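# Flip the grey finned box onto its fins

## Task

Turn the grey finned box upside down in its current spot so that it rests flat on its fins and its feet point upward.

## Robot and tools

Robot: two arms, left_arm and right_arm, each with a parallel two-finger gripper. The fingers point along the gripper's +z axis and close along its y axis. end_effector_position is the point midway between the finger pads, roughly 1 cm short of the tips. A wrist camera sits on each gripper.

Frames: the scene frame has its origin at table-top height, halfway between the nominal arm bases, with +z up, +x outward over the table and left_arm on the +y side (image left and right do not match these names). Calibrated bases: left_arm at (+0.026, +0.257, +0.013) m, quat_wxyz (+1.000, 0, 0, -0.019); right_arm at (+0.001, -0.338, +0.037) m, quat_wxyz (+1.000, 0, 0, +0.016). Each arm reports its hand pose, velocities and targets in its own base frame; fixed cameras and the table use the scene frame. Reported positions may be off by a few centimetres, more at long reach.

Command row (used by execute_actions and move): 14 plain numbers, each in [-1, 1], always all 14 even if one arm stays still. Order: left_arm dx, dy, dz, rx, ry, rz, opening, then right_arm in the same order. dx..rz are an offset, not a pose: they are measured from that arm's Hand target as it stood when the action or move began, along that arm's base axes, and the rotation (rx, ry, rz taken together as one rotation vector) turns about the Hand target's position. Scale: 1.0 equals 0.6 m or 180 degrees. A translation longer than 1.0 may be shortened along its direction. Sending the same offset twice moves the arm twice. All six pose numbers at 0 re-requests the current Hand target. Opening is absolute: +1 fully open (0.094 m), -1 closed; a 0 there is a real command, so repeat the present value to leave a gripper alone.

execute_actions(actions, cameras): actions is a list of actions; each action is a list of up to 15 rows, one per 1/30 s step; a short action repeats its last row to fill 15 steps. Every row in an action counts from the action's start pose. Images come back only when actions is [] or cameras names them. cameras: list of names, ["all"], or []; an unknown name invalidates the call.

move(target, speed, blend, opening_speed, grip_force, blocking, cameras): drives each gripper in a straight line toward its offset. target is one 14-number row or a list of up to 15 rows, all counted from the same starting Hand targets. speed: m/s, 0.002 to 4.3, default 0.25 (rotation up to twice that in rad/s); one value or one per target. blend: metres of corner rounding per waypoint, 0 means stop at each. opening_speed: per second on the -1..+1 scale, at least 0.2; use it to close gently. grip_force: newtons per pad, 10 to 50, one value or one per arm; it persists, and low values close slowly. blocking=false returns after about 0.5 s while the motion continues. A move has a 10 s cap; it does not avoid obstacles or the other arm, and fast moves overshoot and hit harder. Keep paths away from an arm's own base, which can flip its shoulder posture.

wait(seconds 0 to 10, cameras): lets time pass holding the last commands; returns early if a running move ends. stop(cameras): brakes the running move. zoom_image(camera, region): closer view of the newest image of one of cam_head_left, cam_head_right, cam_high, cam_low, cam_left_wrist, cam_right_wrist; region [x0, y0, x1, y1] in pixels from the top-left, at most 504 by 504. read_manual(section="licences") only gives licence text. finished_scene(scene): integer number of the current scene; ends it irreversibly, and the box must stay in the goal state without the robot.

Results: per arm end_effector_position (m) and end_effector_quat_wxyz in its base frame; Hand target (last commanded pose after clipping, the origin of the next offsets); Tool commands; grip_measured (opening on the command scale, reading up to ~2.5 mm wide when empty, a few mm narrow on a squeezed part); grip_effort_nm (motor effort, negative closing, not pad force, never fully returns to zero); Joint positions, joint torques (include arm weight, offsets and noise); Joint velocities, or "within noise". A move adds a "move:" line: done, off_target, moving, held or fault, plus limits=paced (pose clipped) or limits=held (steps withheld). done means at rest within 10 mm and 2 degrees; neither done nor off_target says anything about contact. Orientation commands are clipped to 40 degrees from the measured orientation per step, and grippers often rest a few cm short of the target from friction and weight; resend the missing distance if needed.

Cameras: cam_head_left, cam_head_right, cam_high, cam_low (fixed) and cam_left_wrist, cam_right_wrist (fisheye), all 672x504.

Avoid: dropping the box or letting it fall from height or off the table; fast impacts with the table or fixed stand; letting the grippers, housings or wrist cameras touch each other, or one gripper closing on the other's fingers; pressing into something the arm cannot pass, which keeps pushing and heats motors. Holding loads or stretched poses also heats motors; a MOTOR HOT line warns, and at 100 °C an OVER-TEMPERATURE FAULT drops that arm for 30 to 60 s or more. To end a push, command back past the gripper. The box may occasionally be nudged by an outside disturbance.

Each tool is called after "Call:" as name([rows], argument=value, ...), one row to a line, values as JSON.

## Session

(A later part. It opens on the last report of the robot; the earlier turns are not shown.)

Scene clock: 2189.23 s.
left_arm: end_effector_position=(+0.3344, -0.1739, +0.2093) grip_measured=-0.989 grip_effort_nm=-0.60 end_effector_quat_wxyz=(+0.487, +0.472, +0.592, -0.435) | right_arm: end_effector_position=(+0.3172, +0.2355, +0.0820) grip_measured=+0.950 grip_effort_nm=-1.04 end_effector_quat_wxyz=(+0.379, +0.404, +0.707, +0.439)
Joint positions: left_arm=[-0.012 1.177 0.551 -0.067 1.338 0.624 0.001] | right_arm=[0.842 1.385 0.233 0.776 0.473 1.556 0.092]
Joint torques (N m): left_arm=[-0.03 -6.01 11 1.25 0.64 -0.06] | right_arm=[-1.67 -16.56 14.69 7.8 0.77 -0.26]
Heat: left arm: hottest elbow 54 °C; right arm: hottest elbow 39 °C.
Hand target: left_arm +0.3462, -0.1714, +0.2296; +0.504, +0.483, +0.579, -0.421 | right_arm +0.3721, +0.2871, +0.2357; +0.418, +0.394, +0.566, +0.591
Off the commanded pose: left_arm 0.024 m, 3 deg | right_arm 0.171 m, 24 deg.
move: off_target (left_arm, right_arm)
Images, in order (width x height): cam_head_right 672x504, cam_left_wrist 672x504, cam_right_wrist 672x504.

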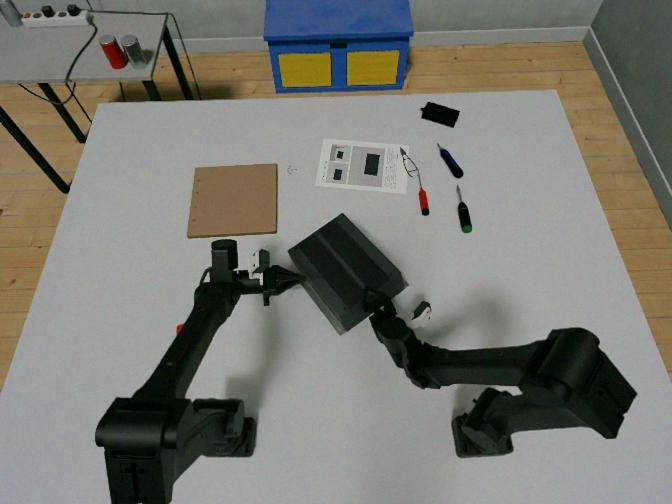

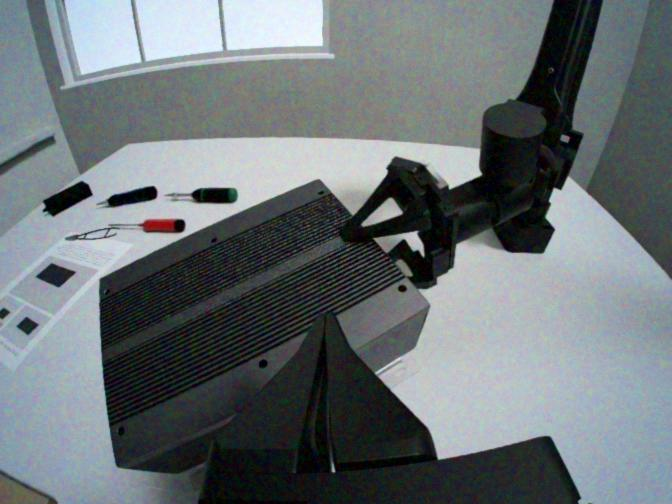

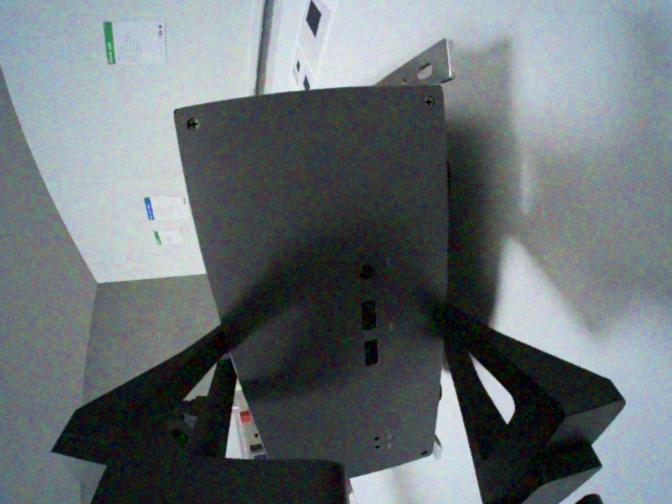

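Call:
execute_actions(actions=[], cameras=["cam_low","cam_high"])

Call:
zoom_image(camera="cam_low", region=[230, 200, 430, 330])

Call:
zoom_image(camera="cam_high", region=[230, 130, 430, 330])

Scene clock: 2220.73 s.
left_arm: end_effector_position=(+0.3344, -0.1739, +0.2093) grip_measured=-0.989 grip_effort_nm=-0.60 end_effector_quat_wxyz=(+0.487, +0.472, +0.592, -0.435) | right_arm: end_effector_position=(+0.3172, +0.2355, +0.0820) grip_measured=+0.950 grip_effort_nm=-1.04 end_effector_quat_wxyz=(+0.379, +0.404, +0.707, +0.439)
Joint positions: left_arm=[-0.012 1.177 0.551 -0.067 1.338 0.624 0.001] | right_arm=[0.842 1.385 0.233 0.776 0.473 1.556 0.092]
Joint velocities: within noise
Joint torques (N m): left_arm=[-0.09 -6.12 11.06 1.26 0.65 -0.05] | right_arm=[-1.44 -16.79 14.72 7.88 0.84 -0.28]
Heat: left arm: hottest elbow 54 °C; right arm: hottest elbow 45 °C.
Hand target: left_arm +0.3462, -0.1714, +0.2296; +0.504, +0.483, +0.579, -0.421 | right_arm +0.3721, +0.2872, +0.2356; +0.418, +0.394, +0.566, +0.591
Tool commands: left_gripper/opening=-1.0 right_gripper/opening=+0.7
Off the commanded pose: left_arm 0.024 m, 3 deg | right_arm 0.171 m, 24 deg.
Images, in order (width x height): cam_high 672x504, cam_low 672x504.

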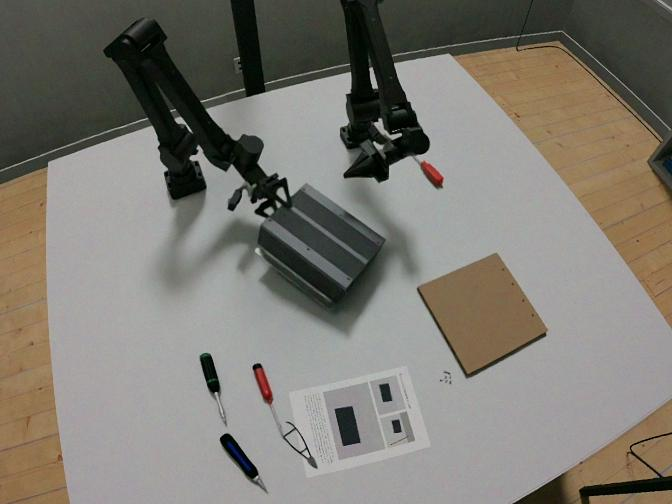

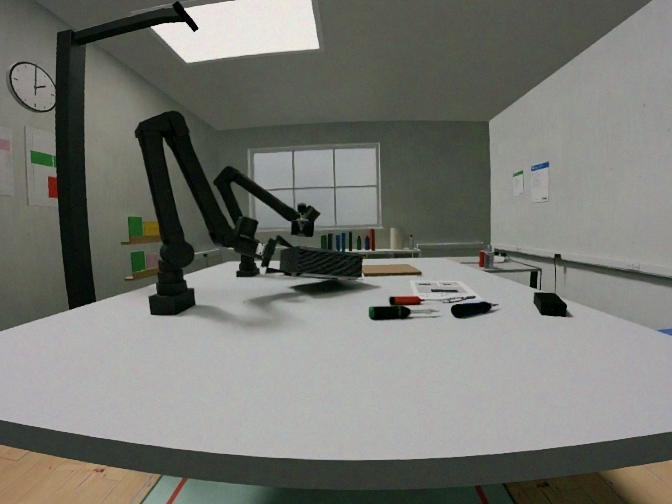

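Scaled by 2.520.

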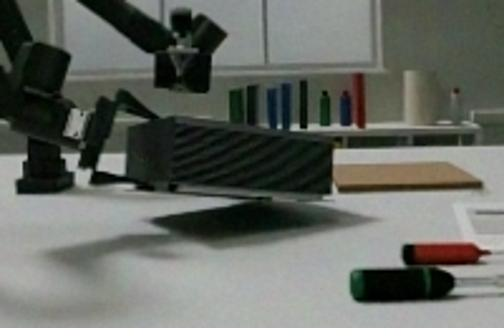

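Scaled by 2.520.

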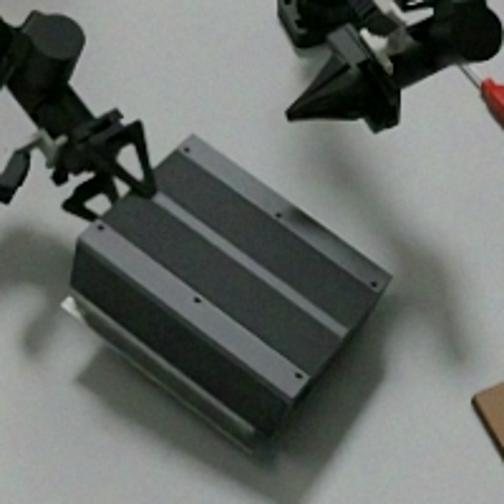

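Call:
move(target=[0,0,0,0,0,0,-1,0.0913,0.0407,0.09,-0.0475,0.1305,0,0.7], speed=0.04, cameras=["cam_left_wrist","cam_right_wrist","cam_low"])

Call:
zoom_image(camera="cam_low", region=[230, 180, 430, 330])

Scene clock: 2271.60 s.
left_arm: end_effector_position=(+0.3344, -0.1739, +0.2093) grip_measured=-0.989 grip_effort_nm=-0.60 end_effector_quat_wxyz=(+0.487, +0.472, +0.592, -0.435) | right_arm: end_effector_position=(+0.3511, +0.2531, +0.1433) grip_measured=+0.949 grip_effort_nm=-1.04 end_effector_quat_wxyz=(+0.280, +0.478, +0.773, +0.309)
Joint positions: left_arm=[-0.012 1.177 0.551 -0.067 1.338 0.624 0.001] | right_arm=[0.769 1.155 0.616 -0.234 0.362 1.721 0.092]
Joint torques (N m): left_arm=[-0.09 -6.01 11.04 1.24 0.65 -0.06] | right_arm=[-1.44 -11.99 22.01 5.08 0.99 -0.03]
Heat: left arm: hottest elbow 55 °C; right arm: hottest elbow 55 °C.
Hand target: left_arm +0.3462, -0.1714, +0.2296; +0.504, +0.483, +0.579, -0.421 | right_arm +0.4269, +0.3114, +0.2895; +0.322, +0.474, +0.682, +0.454
Off the commanded pose: left_arm 0.024 m, 3 deg | right_arm 0.175 m, 20 deg.
move: off_target (left_arm, right_arm)
Images, in order (width x height): cam_low 672x504, cam_left_wrist 672x504, cam_right_wrist 672x504.

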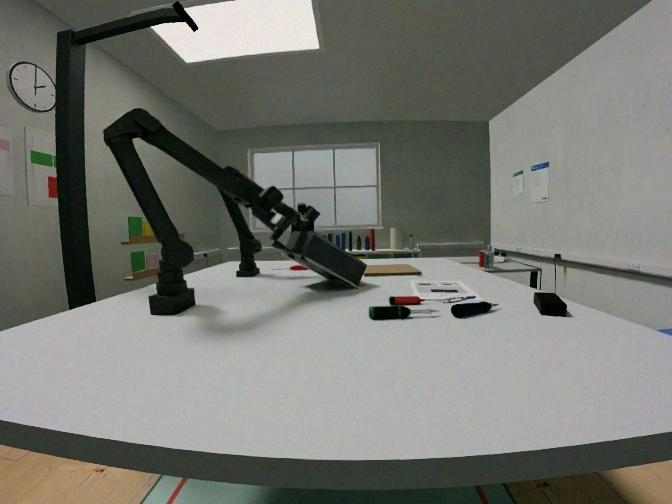

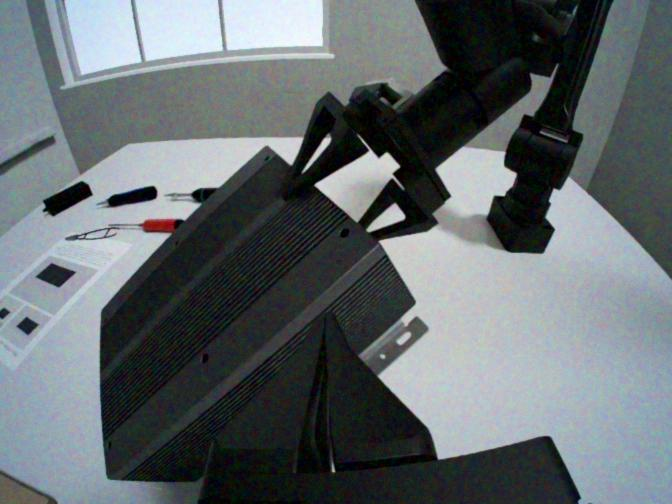

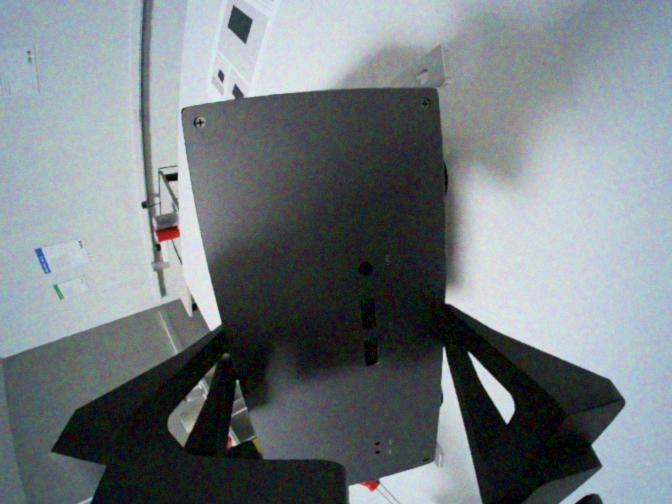

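Scaled by 2.520.

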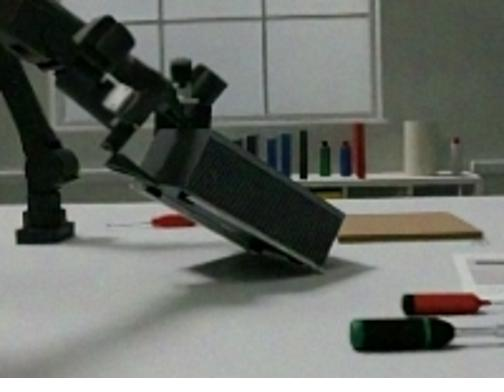

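Call:
move(target=[0,0,0,0,0,0,-1,0.157,0.057,0.035,-0.0515,0.159,0,0.7], speed=0.05, cameras=["cam_left_wrist","cam_low","cam_head_right"])

Scene clock: 2285.03 s.
left_arm: end_effector_position=(+0.3344, -0.1739, +0.2093) grip_measured=-0.989 grip_effort_nm=-0.60 end_effector_quat_wxyz=(+0.487, +0.472, +0.592, -0.435) | right_arm: end_effector_position=(+0.4594, +0.3194, +0.2057) grip_measured=+0.948 grip_effort_nm=-1.04 end_effector_quat_wxyz=(+0.136, +0.531, +0.823, +0.148)
Joint positions: left_arm=[-0.012 1.177 0.551 -0.067 1.338 0.624 0.001] | right_arm=[0.656 1.581 1.387 -1 0.153 1.772 0.092]
Joint torques (N m): left_arm=[-0.15 -6.01 11 1.24 0.64 -0.06] | right_arm=[-2.49 -17.55 19.21 3.79 0.5 0.25]
Heat: left arm: hottest elbow 55 °C; right arm: hottest elbow 66 °C.
Hand target: left_arm +0.3462, -0.1714, +0.2296; +0.504, +0.483, +0.579, -0.421 | right_arm +0.5211, +0.3457, +0.3106; +0.181, +0.544, +0.774, +0.267
Off the commanded pose: left_arm 0.024 m, 3 deg | right_arm 0.124 m, 16 deg.
move: off_target (left_arm, right_arm)
Images, in order (width x height): cam_head_right 672x504, cam_low 672x504, cam_left_wrist 672x504.

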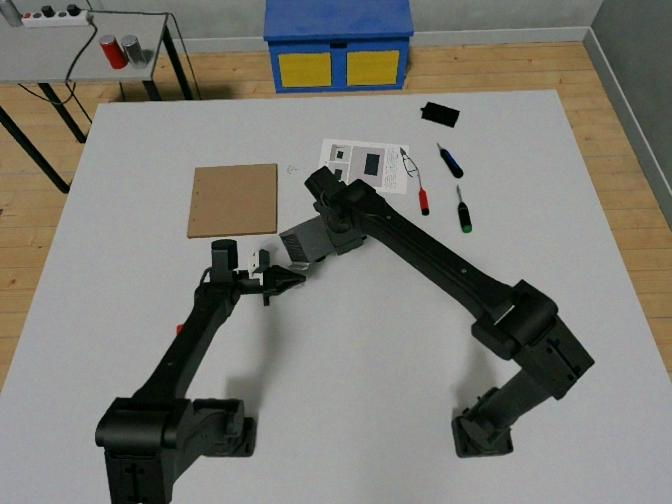

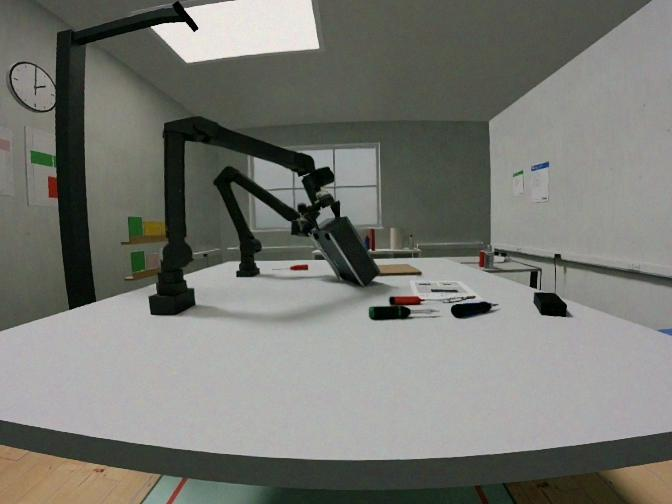

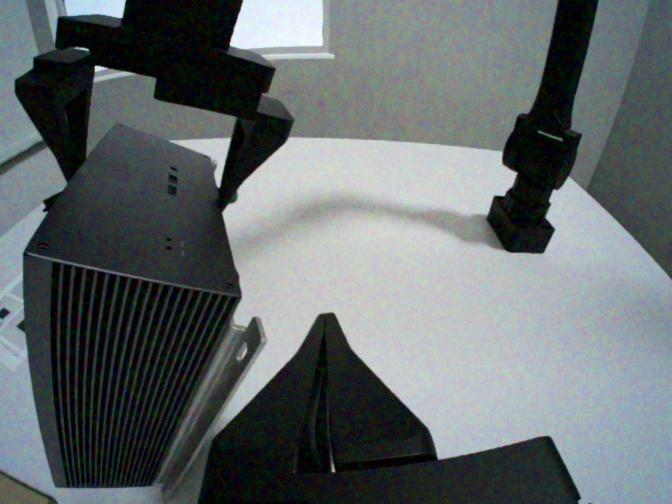

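Call:
move(target=[0,0,0,0,0,0,-1,0.14,0.04,-0.06,-0.037,0.153,0,0.7], speed=0.06, cameras=["cam_left_wrist","cam_low","cam_high"])

Scene clock: 2299.23 s.
left_arm: end_effector_position=(+0.3344, -0.1739, +0.2093) grip_measured=-0.989 grip_effort_nm=-0.59 end_effector_quat_wxyz=(+0.487, +0.472, +0.592, -0.435) | right_arm: end_effector_position=(+0.5768, +0.3755, +0.2296) grip_measured=+0.922 grip_effort_nm=-1.04 end_effector_quat_wxyz=(-0.003, +0.572, +0.819, +0.045)
Joint positions: left_arm=[-0.012 1.177 0.551 -0.067 1.338 0.624 0.001] | right_arm=[0.568 2.178 2.372 -1.685 -0.04 1.788 0.09]
Joint torques (N m): left_arm=[-0.09 -6.12 11.04 1.26 0.64 -0.06] | right_arm=[-2.78 -22.36 15.92 0.51 0.69 0.02]
Heat: left arm: hottest elbow 55 °C; right arm: hottest elbow 72 °C.
Hand target: left_arm +0.3462, -0.1714, +0.2296; +0.504, +0.483, +0.579, -0.421 | right_arm +0.6050, +0.3697, +0.2747; +0.022, +0.581, +0.809, +0.085
Off the commanded pose: left_arm 0.024 m, 3 deg | right_arm 0.053 m, 6 deg.
joint sent to its limit (right arm) — joint 4 (wrist pitch), lower limit. The joint targets are off in position, not in orientation.
move: off_target (left_arm, right_arm)
Images, in order (width x height): cam_high 672x504, cam_low 672x504, cam_left_wrist 672x504.

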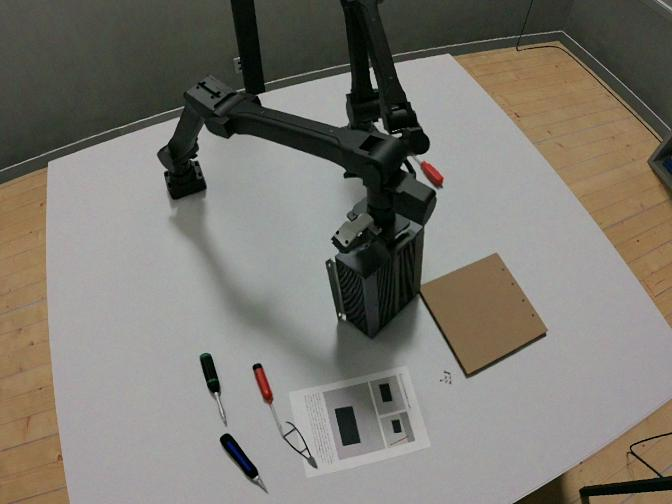

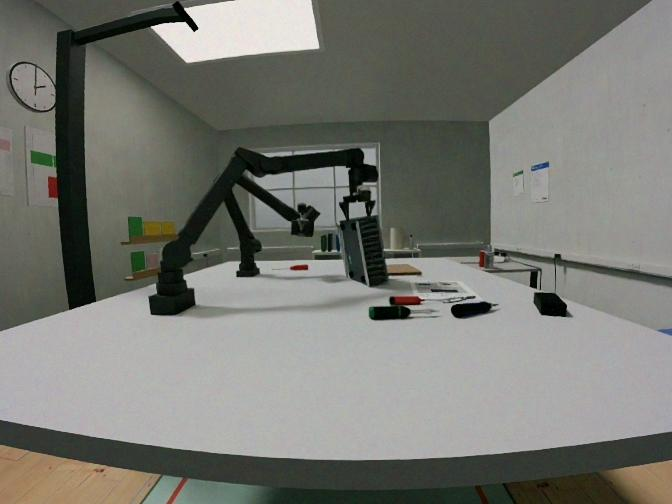

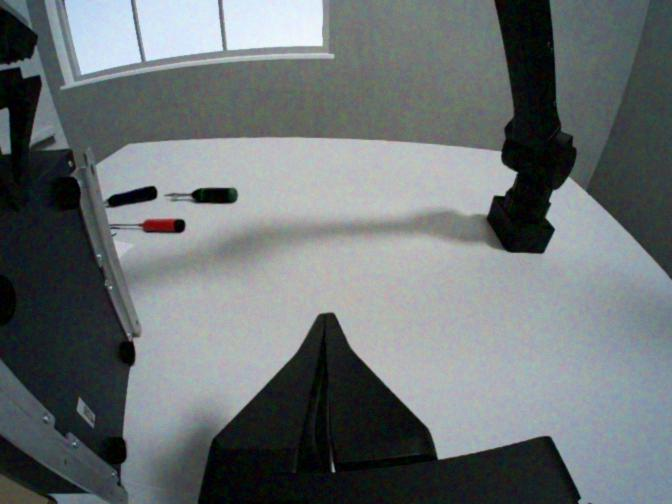

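Call:
move(target=[0,0,0,0,0,0,-1,-0.01,0,-0.10,0,0,0,0.7], speed=0.04, cameras=["cam_left_wrist","cam_low","cam_right_wrist"])

Call:
zoom_image(camera="cam_low", region=[280, 150, 440, 310])

Scene clock: 2315.10 s.
left_arm: end_effector_position=(+0.3344, -0.1739, +0.2093) grip_measured=-0.989 grip_effort_nm=-0.59 end_effector_quat_wxyz=(+0.487, +0.472, +0.592, -0.435) | right_arm: end_effector_position=(+0.5688, +0.3715, +0.2270) grip_measured=+0.922 grip_effort_nm=-1.04 end_effector_quat_wxyz=(+0.000, +0.571, +0.819, +0.059)
Joint positions: left_arm=[-0.012 1.177 0.551 -0.067 1.338 0.624 0.001] | right_arm=[0.568 2.108 2.244 -1.598 -0.046 1.789 0.09]
Joint torques (N m): left_arm=[-0.15 -5.89 11.03 1.26 0.65 -0.06] | right_arm=[-2.49 -18.02 7.73 3.86 0.92 0]
Heat: left arm: hottest elbow 55 °C; right arm: hottest elbow 70 °C.
Hand target: left_arm +0.3462, -0.1714, +0.2296; +0.504, +0.483, +0.579, -0.421 | right_arm +0.5991, +0.3697, +0.2148; +0.022, +0.581, +0.809, +0.085
Off the commanded pose: left_arm 0.024 m, 3 deg | right_arm 0.033 m, 4 deg.
move: off_target (left_arm, right_arm)
Images, in order (width x height): cam_low 672x504, cam_left_wrist 672x504, cam_right_wrist 672x504.

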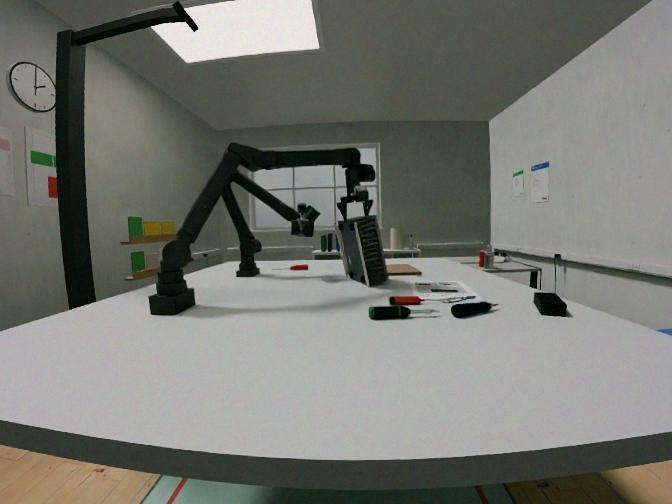

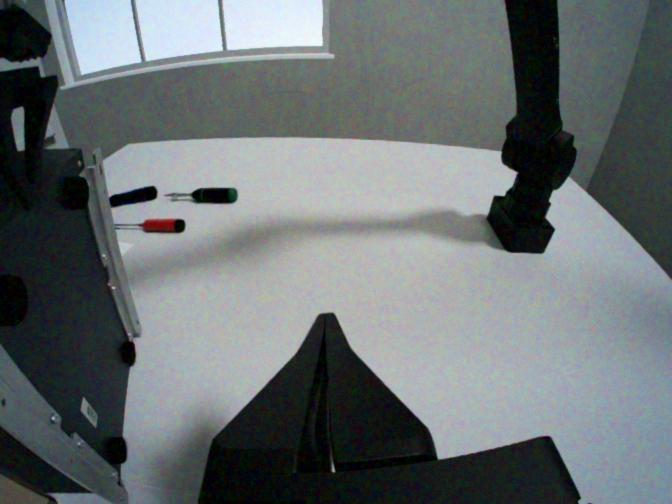

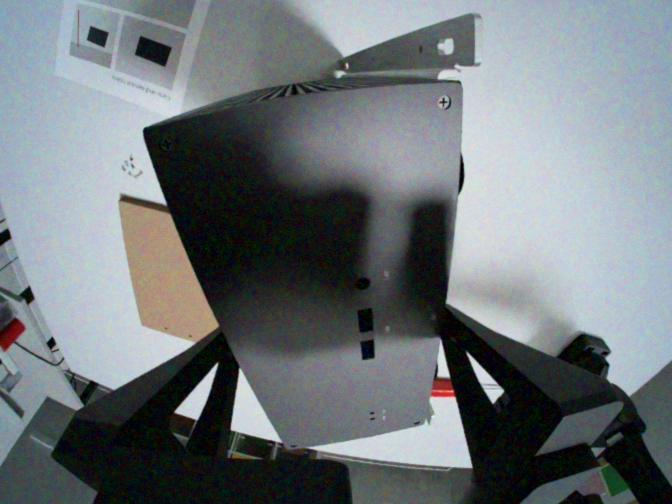

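Scaled by 3.150.

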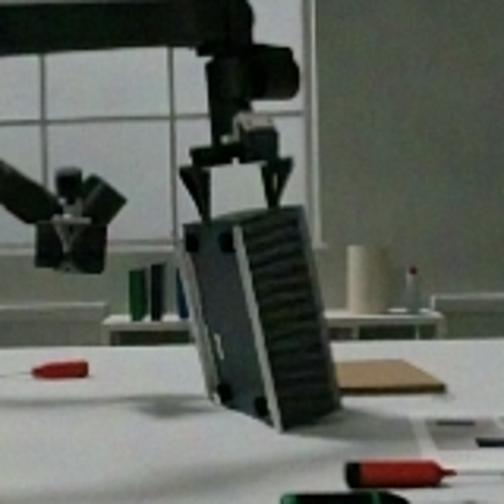

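Call:
move(target=[0,0,0,0,0,0,-1,0.085,0.03,0.0,0,0,0,0.7], speed=0.04, cameras=["cam_left_wrist","cam_low","cam_right_wrist"])

Call:
zoom_image(camera="cam_low", region=[280, 150, 440, 310])

Scene clock: 2330.57 s.
left_arm: end_effector_position=(+0.3344, -0.1739, +0.2093) grip_measured=-0.989 grip_effort_nm=-0.59 end_effector_quat_wxyz=(+0.487, +0.472, +0.592, -0.435) | right_arm: end_effector_position=(+0.6281, +0.3928, +0.2272) grip_measured=+0.921 grip_effort_nm=-1.04 end_effector_quat_wxyz=(+0.015, +0.577, +0.812, +0.092)
Joint positions: left_arm=[-0.012 1.177 0.551 -0.067 1.338 0.624 0.001] | right_arm=[0.549 2.325 2.621 -1.685 -0.045 1.789 0.09]
Joint torques (N m): left_arm=[-0.03 -6.07 11.02 1.24 0.63 -0.07] | right_arm=[-1.73 -16.97 12.86 0.7 0.74 -0.14]
Heat: left arm: hottest elbow 55 °C; right arm: hottest elbow 63 °C.
Hand target: left_arm +0.3462, -0.1714, +0.2296; +0.504, +0.483, +0.579, -0.421 | right_arm +0.6500, +0.3877, +0.2145; +0.022, +0.581, +0.809, +0.085
Off the commanded pose: left_arm 0.024 m, 3 deg | right_arm 0.026 m, 1 deg.
joint sent to its limit (right arm) — joint 4 (wrist pitch), lower limit. The joint targets still meet the commanded pose.
move: off_target (left_arm, right_arm)
Images, in order (width x height): cam_low 672x504, cam_left_wrist 672x504, cam_right_wrist 672x504.

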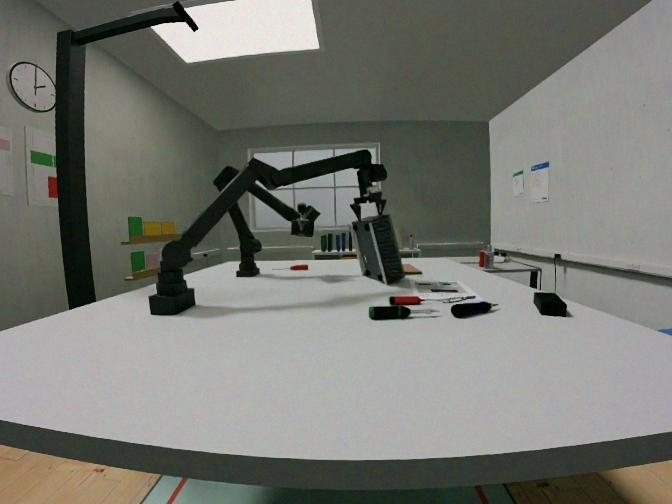

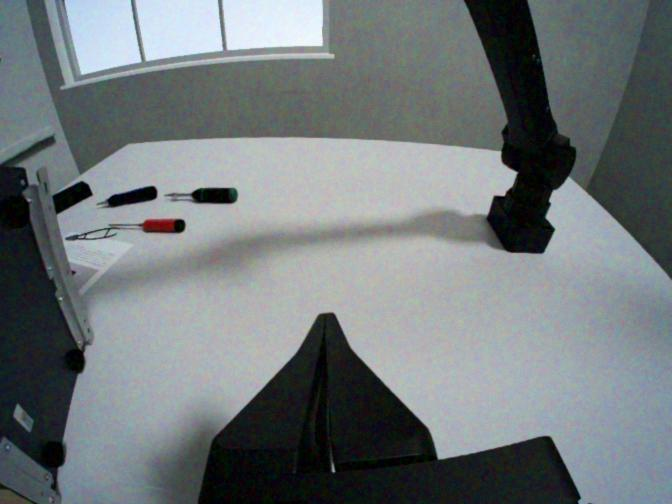

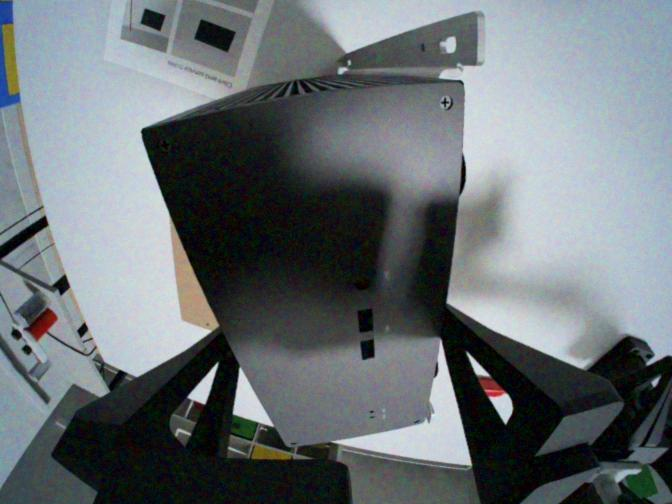

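Scaled by 3.150.

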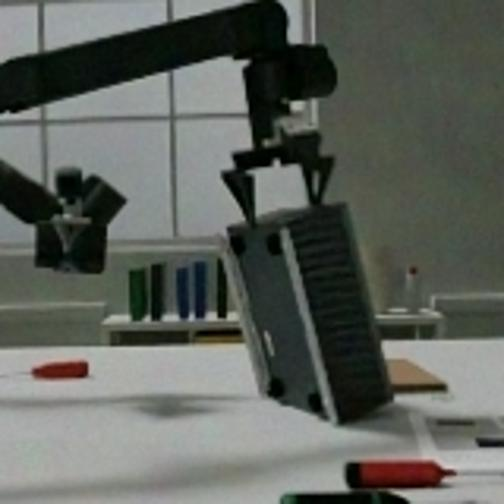

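Call:
move([
  [0,0,0,0,0,0,-1,0.0,0.0,0.05,0,0,0,0.7],
  [0,0,0,0,0,0,-1,-0.20,-0.05,0.06,-0.02,0.06,0,0.7],
], speed=0.05, blend=[0.02,0], cameras=["cam_left_wrist","cam_low","cam_right_wrist"])

Call:
zoom_image(camera="cam_low", region=[280, 150, 440, 310])

Scene clock: 2353.03 s.
left_arm: end_effector_position=(+0.3344, -0.1739, +0.2093) grip_measured=-0.989 grip_effort_nm=-0.60 end_effector_quat_wxyz=(+0.487, +0.472, +0.592, -0.435) | right_arm: end_effector_position=(+0.5626, +0.3553, +0.2280) grip_measured=+0.921 grip_effort_nm=-1.04 end_effector_quat_wxyz=(-0.008, +0.587, +0.808, +0.046)
Joint positions: left_arm=[-0.012 1.177 0.551 -0.067 1.338 0.624 0.001] | right_arm=[0.551 2.083 2.208 -1.616 -0.05 1.809 0.09]
Joint torques (N m): left_arm=[-0.09 -6.01 11 1.26 0.63 -0.06] | right_arm=[1.61 -24.35 6.99 -2.15 -0.75 0.16]
Heat: left arm: hottest elbow 55 °C; right arm: hottest elbow 62 °C.
Hand target: left_arm +0.3462, -0.1714, +0.2296; +0.504, +0.483, +0.579, -0.421 | right_arm +0.5299, +0.3578, +0.2506; -0.036, +0.585, +0.810, +0.005
Off the commanded pose: left_arm 0.024 m, 3 deg | right_arm 0.040 m, 6 deg.
joint sent to its limit (right arm) — joint 4 (wrist pitch), lower limit. The joint targets are off in orientation, not in position.
move: off_target (left_arm, right_arm); blend cut to 0.0153 m at target 1
Images, in order (width x height): cam_low 672x504, cam_left_wrist 672x504, cam_right_wrist 672x504.

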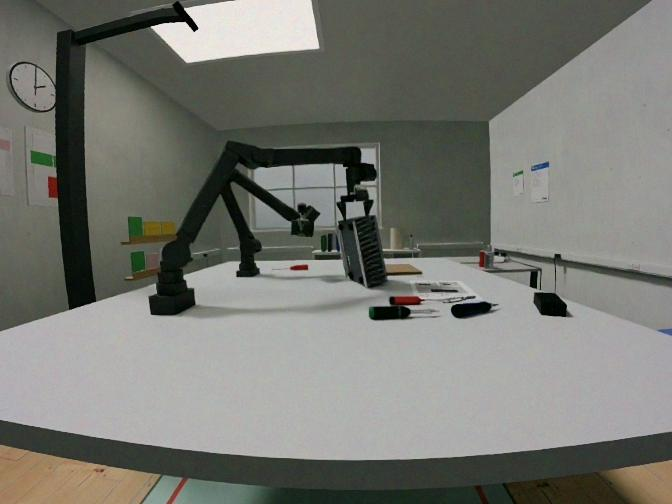

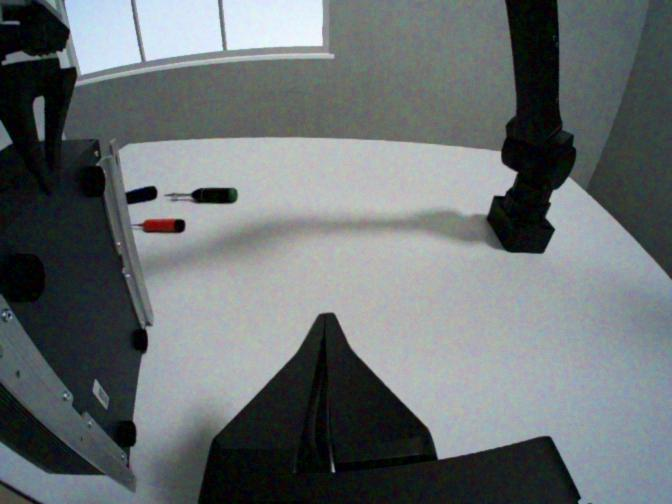

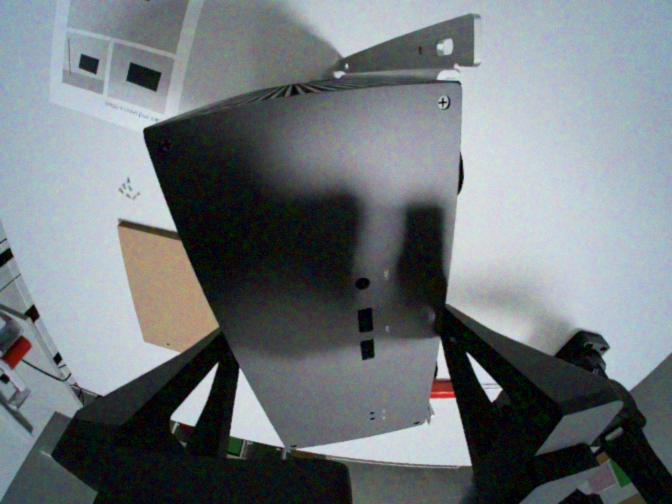

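Scaled by 3.150.

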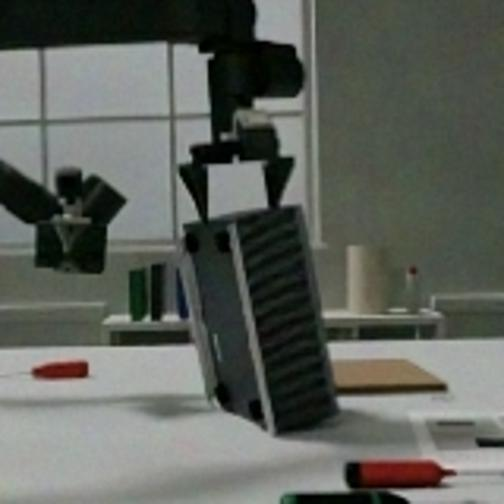

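Call:
move(target=[0,0,0,0,0,0,-1,-0.10,-0.035,0.01,-0.03,0.09,0,0.7], speed=0.06, cameras=["cam_left_wrist","cam_low","cam_right_wrist"])

Call:
zoom_image(camera="cam_low", region=[280, 150, 440, 310])

Scene clock: 2369.03 s.
left_arm: end_effector_position=(+0.3344, -0.1739, +0.2093) grip_measured=-0.989 grip_effort_nm=-0.59 end_effector_quat_wxyz=(+0.487, +0.472, +0.592, -0.435) | right_arm: end_effector_position=(+0.5053, +0.3359, +0.2284) grip_measured=+0.921 grip_effort_nm=-1.04 end_effector_quat_wxyz=(-0.052, +0.590, +0.806, +0.026)
Joint positions: left_arm=[-0.012 1.177 0.551 -0.067 1.338 0.624 0.001] | right_arm=[0.554 1.942 1.985 -1.604 -0.116 1.819 0.09]
Joint torques (N m): left_arm=[-0.09 -6.07 11.06 1.26 0.65 -0.05] | right_arm=[1.14 -22.3 7.39 -2.62 -1.17 0.27]
Heat: left arm: hottest elbow 55 °C; right arm: hottest elbow 55 °C.
Hand target: left_arm +0.3462, -0.1714, +0.2296; +0.504, +0.483, +0.579, -0.421 | right_arm +0.4700, +0.3367, +0.2567; -0.122, +0.581, +0.796, -0.116
Off the commanded pose: left_arm 0.024 m, 3 deg | right_arm 0.045 m, 18 deg.
joint sent to its limit (right arm) — joint 4 (wrist pitch), lower limit. The joint targets are off in orientation, not in position.
move: off_target (left_arm, right_arm)
Images, in order (width x height): cam_low 672x504, cam_left_wrist 672x504, cam_right_wrist 672x504.

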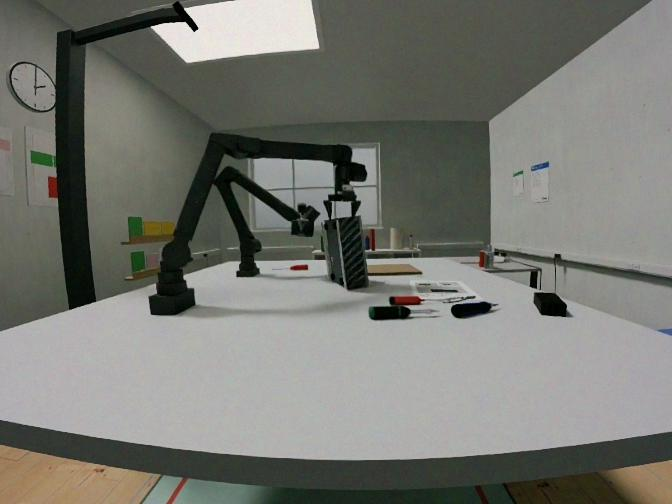

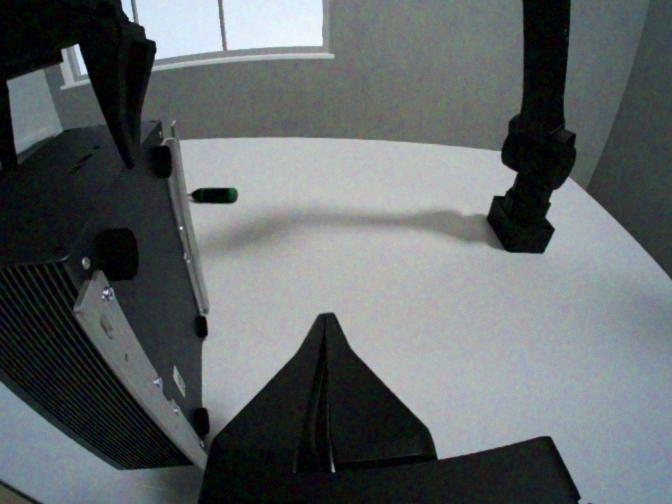

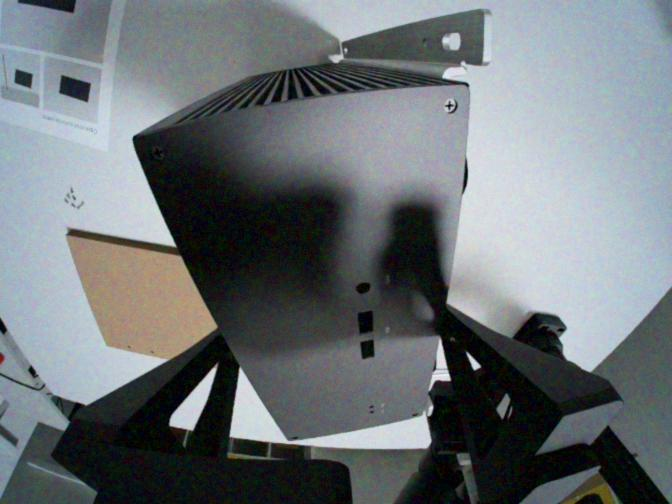

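Scaled by 3.150.

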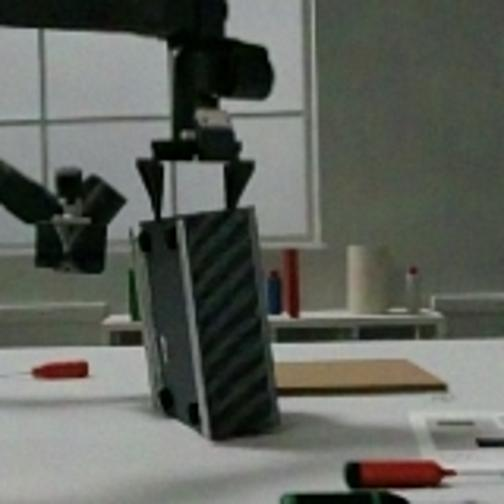

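Call:
move(target=[0,0,0,0,0,0,-1,-0.05,-0.02,-0.05,-0.06,-0.02,0,0.7], speed=0.04, cameras=["cam_left_wrist","cam_low","cam_high"])

Call:
zoom_image(camera="cam_low", region=[280, 150, 440, 310])

Call:
zoom_image(camera="cam_high", region=[280, 150, 480, 350])

Scene clock: 2389.90 s.
left_arm: end_effector_position=(+0.3344, -0.1739, +0.2093) grip_measured=-0.989 grip_effort_nm=-0.59 end_effector_quat_wxyz=(+0.487, +0.472, +0.592, -0.435) | right_arm: end_effector_position=(+0.4768, +0.3256, +0.2267) grip_measured=+0.921 grip_effort_nm=-1.04 end_effector_quat_wxyz=(+0.014, +0.615, +0.788, -0.017)
Joint positions: left_arm=[-0.012 1.177 0.551 -0.067 1.338 0.624 0.001] | right_arm=[0.611 1.879 1.888 -1.604 0.036 1.937 0.09]
Joint torques (N m): left_arm=[-0.03 -6.01 11.02 1.22 0.64 -0.06] | right_arm=[1.96 -18.84 5.68 -2.82 -0.48 -0.05]
Heat: left arm: hottest elbow 55 °C; right arm: hottest elbow 50 °C.
Hand target: left_arm +0.3462, -0.1714, +0.2296; +0.504, +0.483, +0.579, -0.421 | right_arm +0.4400, +0.3247, +0.2265; -0.042, +0.593, +0.785, -0.172
Off the commanded pose: left_arm 0.024 m, 3 deg | right_arm 0.037 m, 19 deg.
joint sent to its limit (right arm) — joint 4 (wrist pitch), lower limit. The joint targets are off in orientation, not in position.
move: off_target (left_arm, right_arm)
Images, in order (width x height): cam_high 672x504, cam_low 672x504, cam_left_wrist 672x504.

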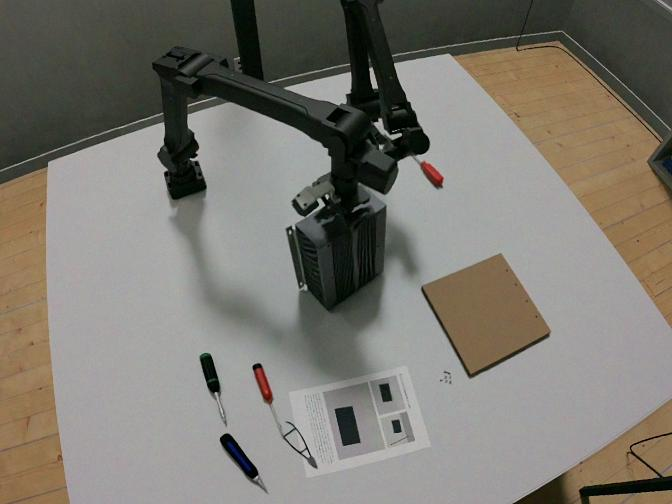

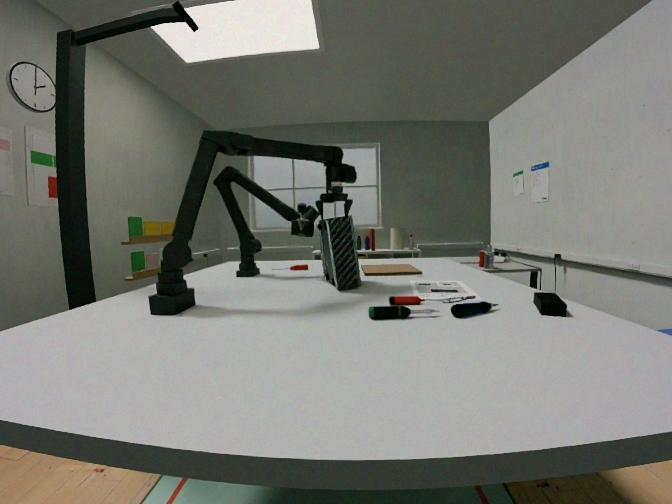

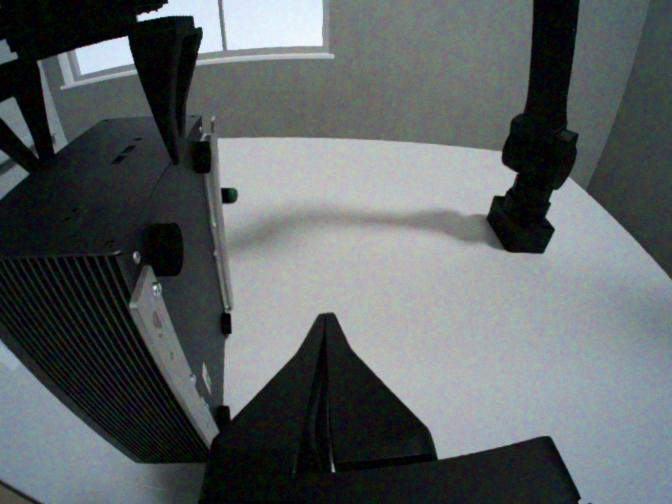

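Scaled by 3.150.

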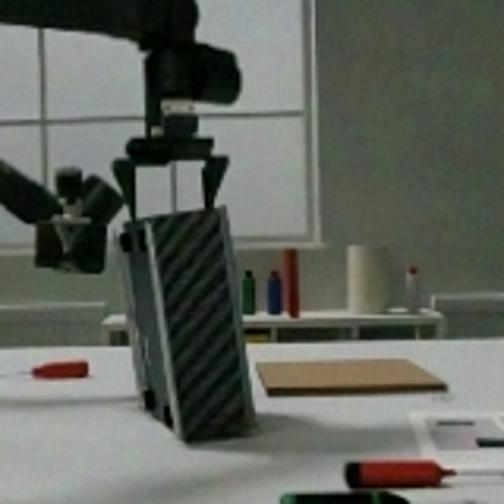

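Scaled by 2.520.

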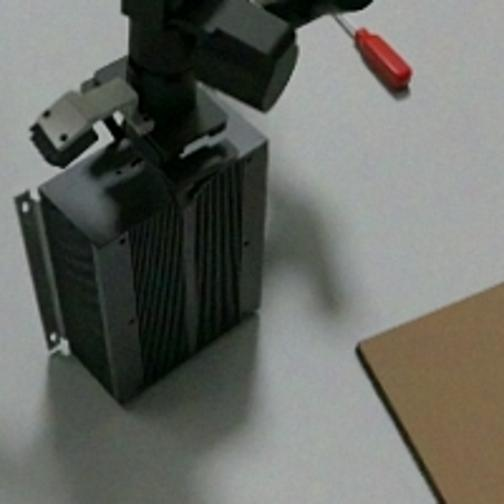

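Call:
move(target=[0,0,0,0,0,0,-1,0.05,0.004,-0.01,0.046,-0.07,0.0,0.7], speed=0.04, cameras=["cam_low"])

Call:
zoom_image(camera="cam_low", region=[280, 150, 440, 310])

Scene clock: 2423.53 s.
left_arm: end_effector_position=(+0.3344, -0.1739, +0.2093) grip_measured=-0.989 grip_effort_nm=-0.59 end_effector_quat_wxyz=(+0.487, +0.472, +0.592, -0.435) | right_arm: end_effector_position=(+0.4788, +0.3268, +0.2268) grip_measured=+0.921 grip_effort_nm=-1.04 end_effector_quat_wxyz=(+0.014, +0.615, +0.788, -0.019)
Joint positions: left_arm=[-0.012 1.177 0.551 -0.067 1.338 0.624 0.001] | right_arm=[0.611 1.889 1.903 -1.613 0.037 1.937 0.09]
Joint torques (N m): left_arm=[-0.21 -5.95 11.03 1.28 0.64 -0.06] | right_arm=[0.03 -14.51 9.09 -1.63 -0.11 -0.2]
Heat: left arm: hottest elbow 55 °C; right arm: hottest elbow 44 °C.
Hand target: left_arm +0.3462, -0.1714, +0.2296; +0.504, +0.483, +0.579, -0.421 | right_arm +0.4701, +0.3272, +0.2206; +0.002, +0.604, +0.795, -0.049
Off the commanded pose: left_arm 0.024 m, 3 deg | right_arm 0.011 m, 4 deg.
move: off_target (left_arm, right_arm)
Images, in order (width x height): cam_low 672x504.

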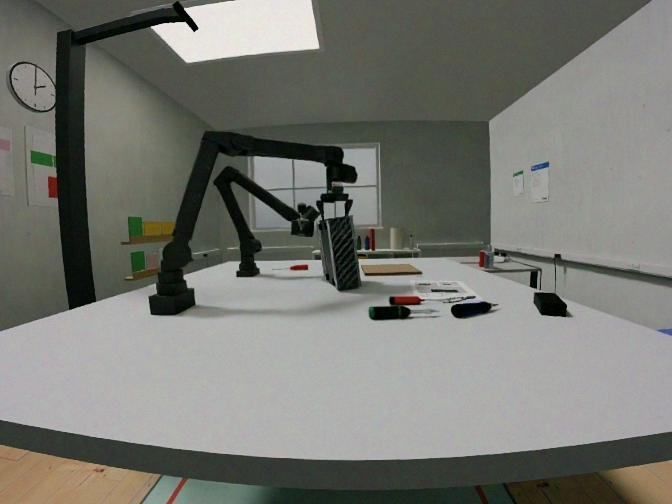

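Scaled by 3.150.

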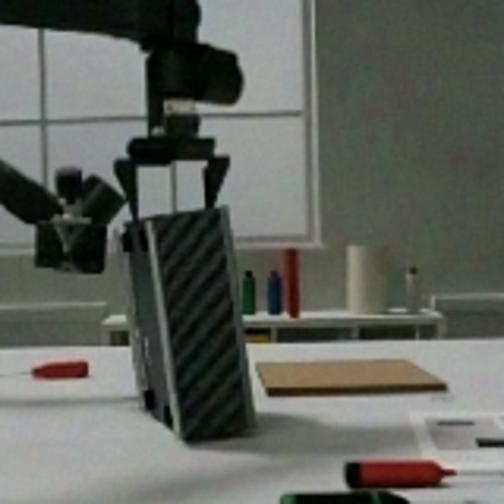

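Call:
move(target=[0,0,0,0,0,0,-1,0,0,0,0,0,0,0.7], grip_force=[50,15], cameras=["cam_low","cam_left_wrist"])

Call:
zoom_image(camera="cam_low", region=[280, 150, 440, 310])

Scene clock: 2428.43 s.
left_arm: end_effector_position=(+0.3344, -0.1739, +0.2093) grip_measured=-0.989 grip_effort_nm=-0.59 end_effector_quat_wxyz=(+0.487, +0.472, +0.592, -0.435) | right_arm: end_effector_position=(+0.4787, +0.3266, +0.2268) grip_measured=+0.942 grip_effort_nm=-0.40 end_effector_quat_wxyz=(+0.014, +0.615, +0.788, -0.019)
Joint positions: left_arm=[-0.012 1.177 0.551 -0.067 1.338 0.624 0.001] | right_arm=[0.611 1.889 1.903 -1.614 0.037 1.937 0.091]
Joint torques (N m): left_arm=[-0.09 -6.01 11 1.25 0.64 -0.06] | right_arm=[-0.38 -15.09 9.17 -1.77 -0.1 -0.24]
Heat: left arm: hottest elbow 55 °C; right arm: hottest elbow 45 °C.
Hand target: left_arm +0.3462, -0.1714, +0.2296; +0.504, +0.483, +0.579, -0.421 | right_arm +0.4700, +0.3271, +0.2206; +0.002, +0.604, +0.795, -0.049
Off the commanded pose: left_arm 0.024 m, 3 deg | right_arm 0.011 m, 4 deg.
grip_force (N): 50, 15
move: off_target (left_arm, right_arm)
Images, in order (width x height): cam_low 672x504, cam_left_wrist 672x504.

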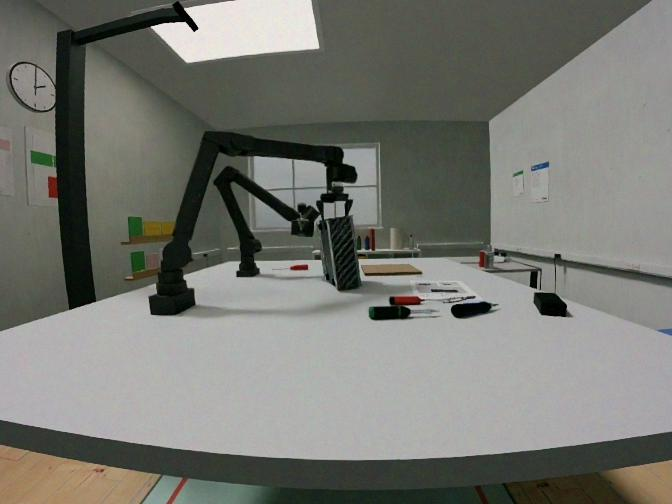

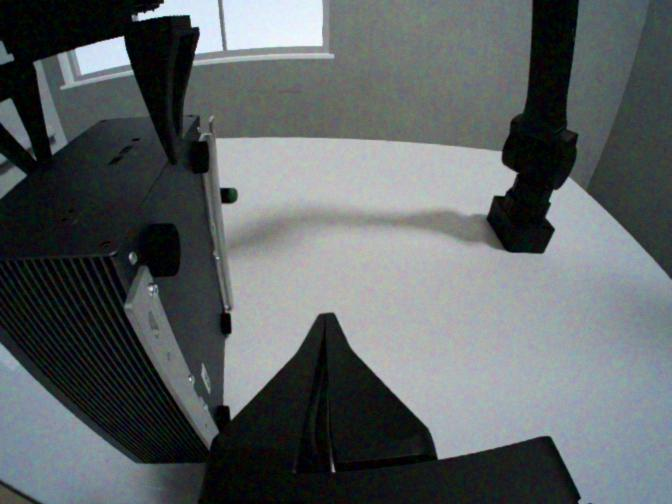

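Scaled by 3.150.

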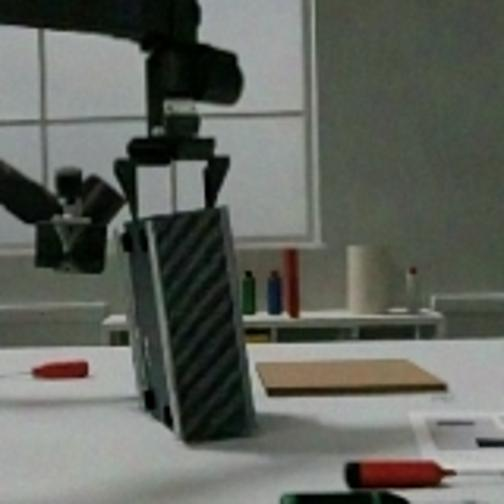

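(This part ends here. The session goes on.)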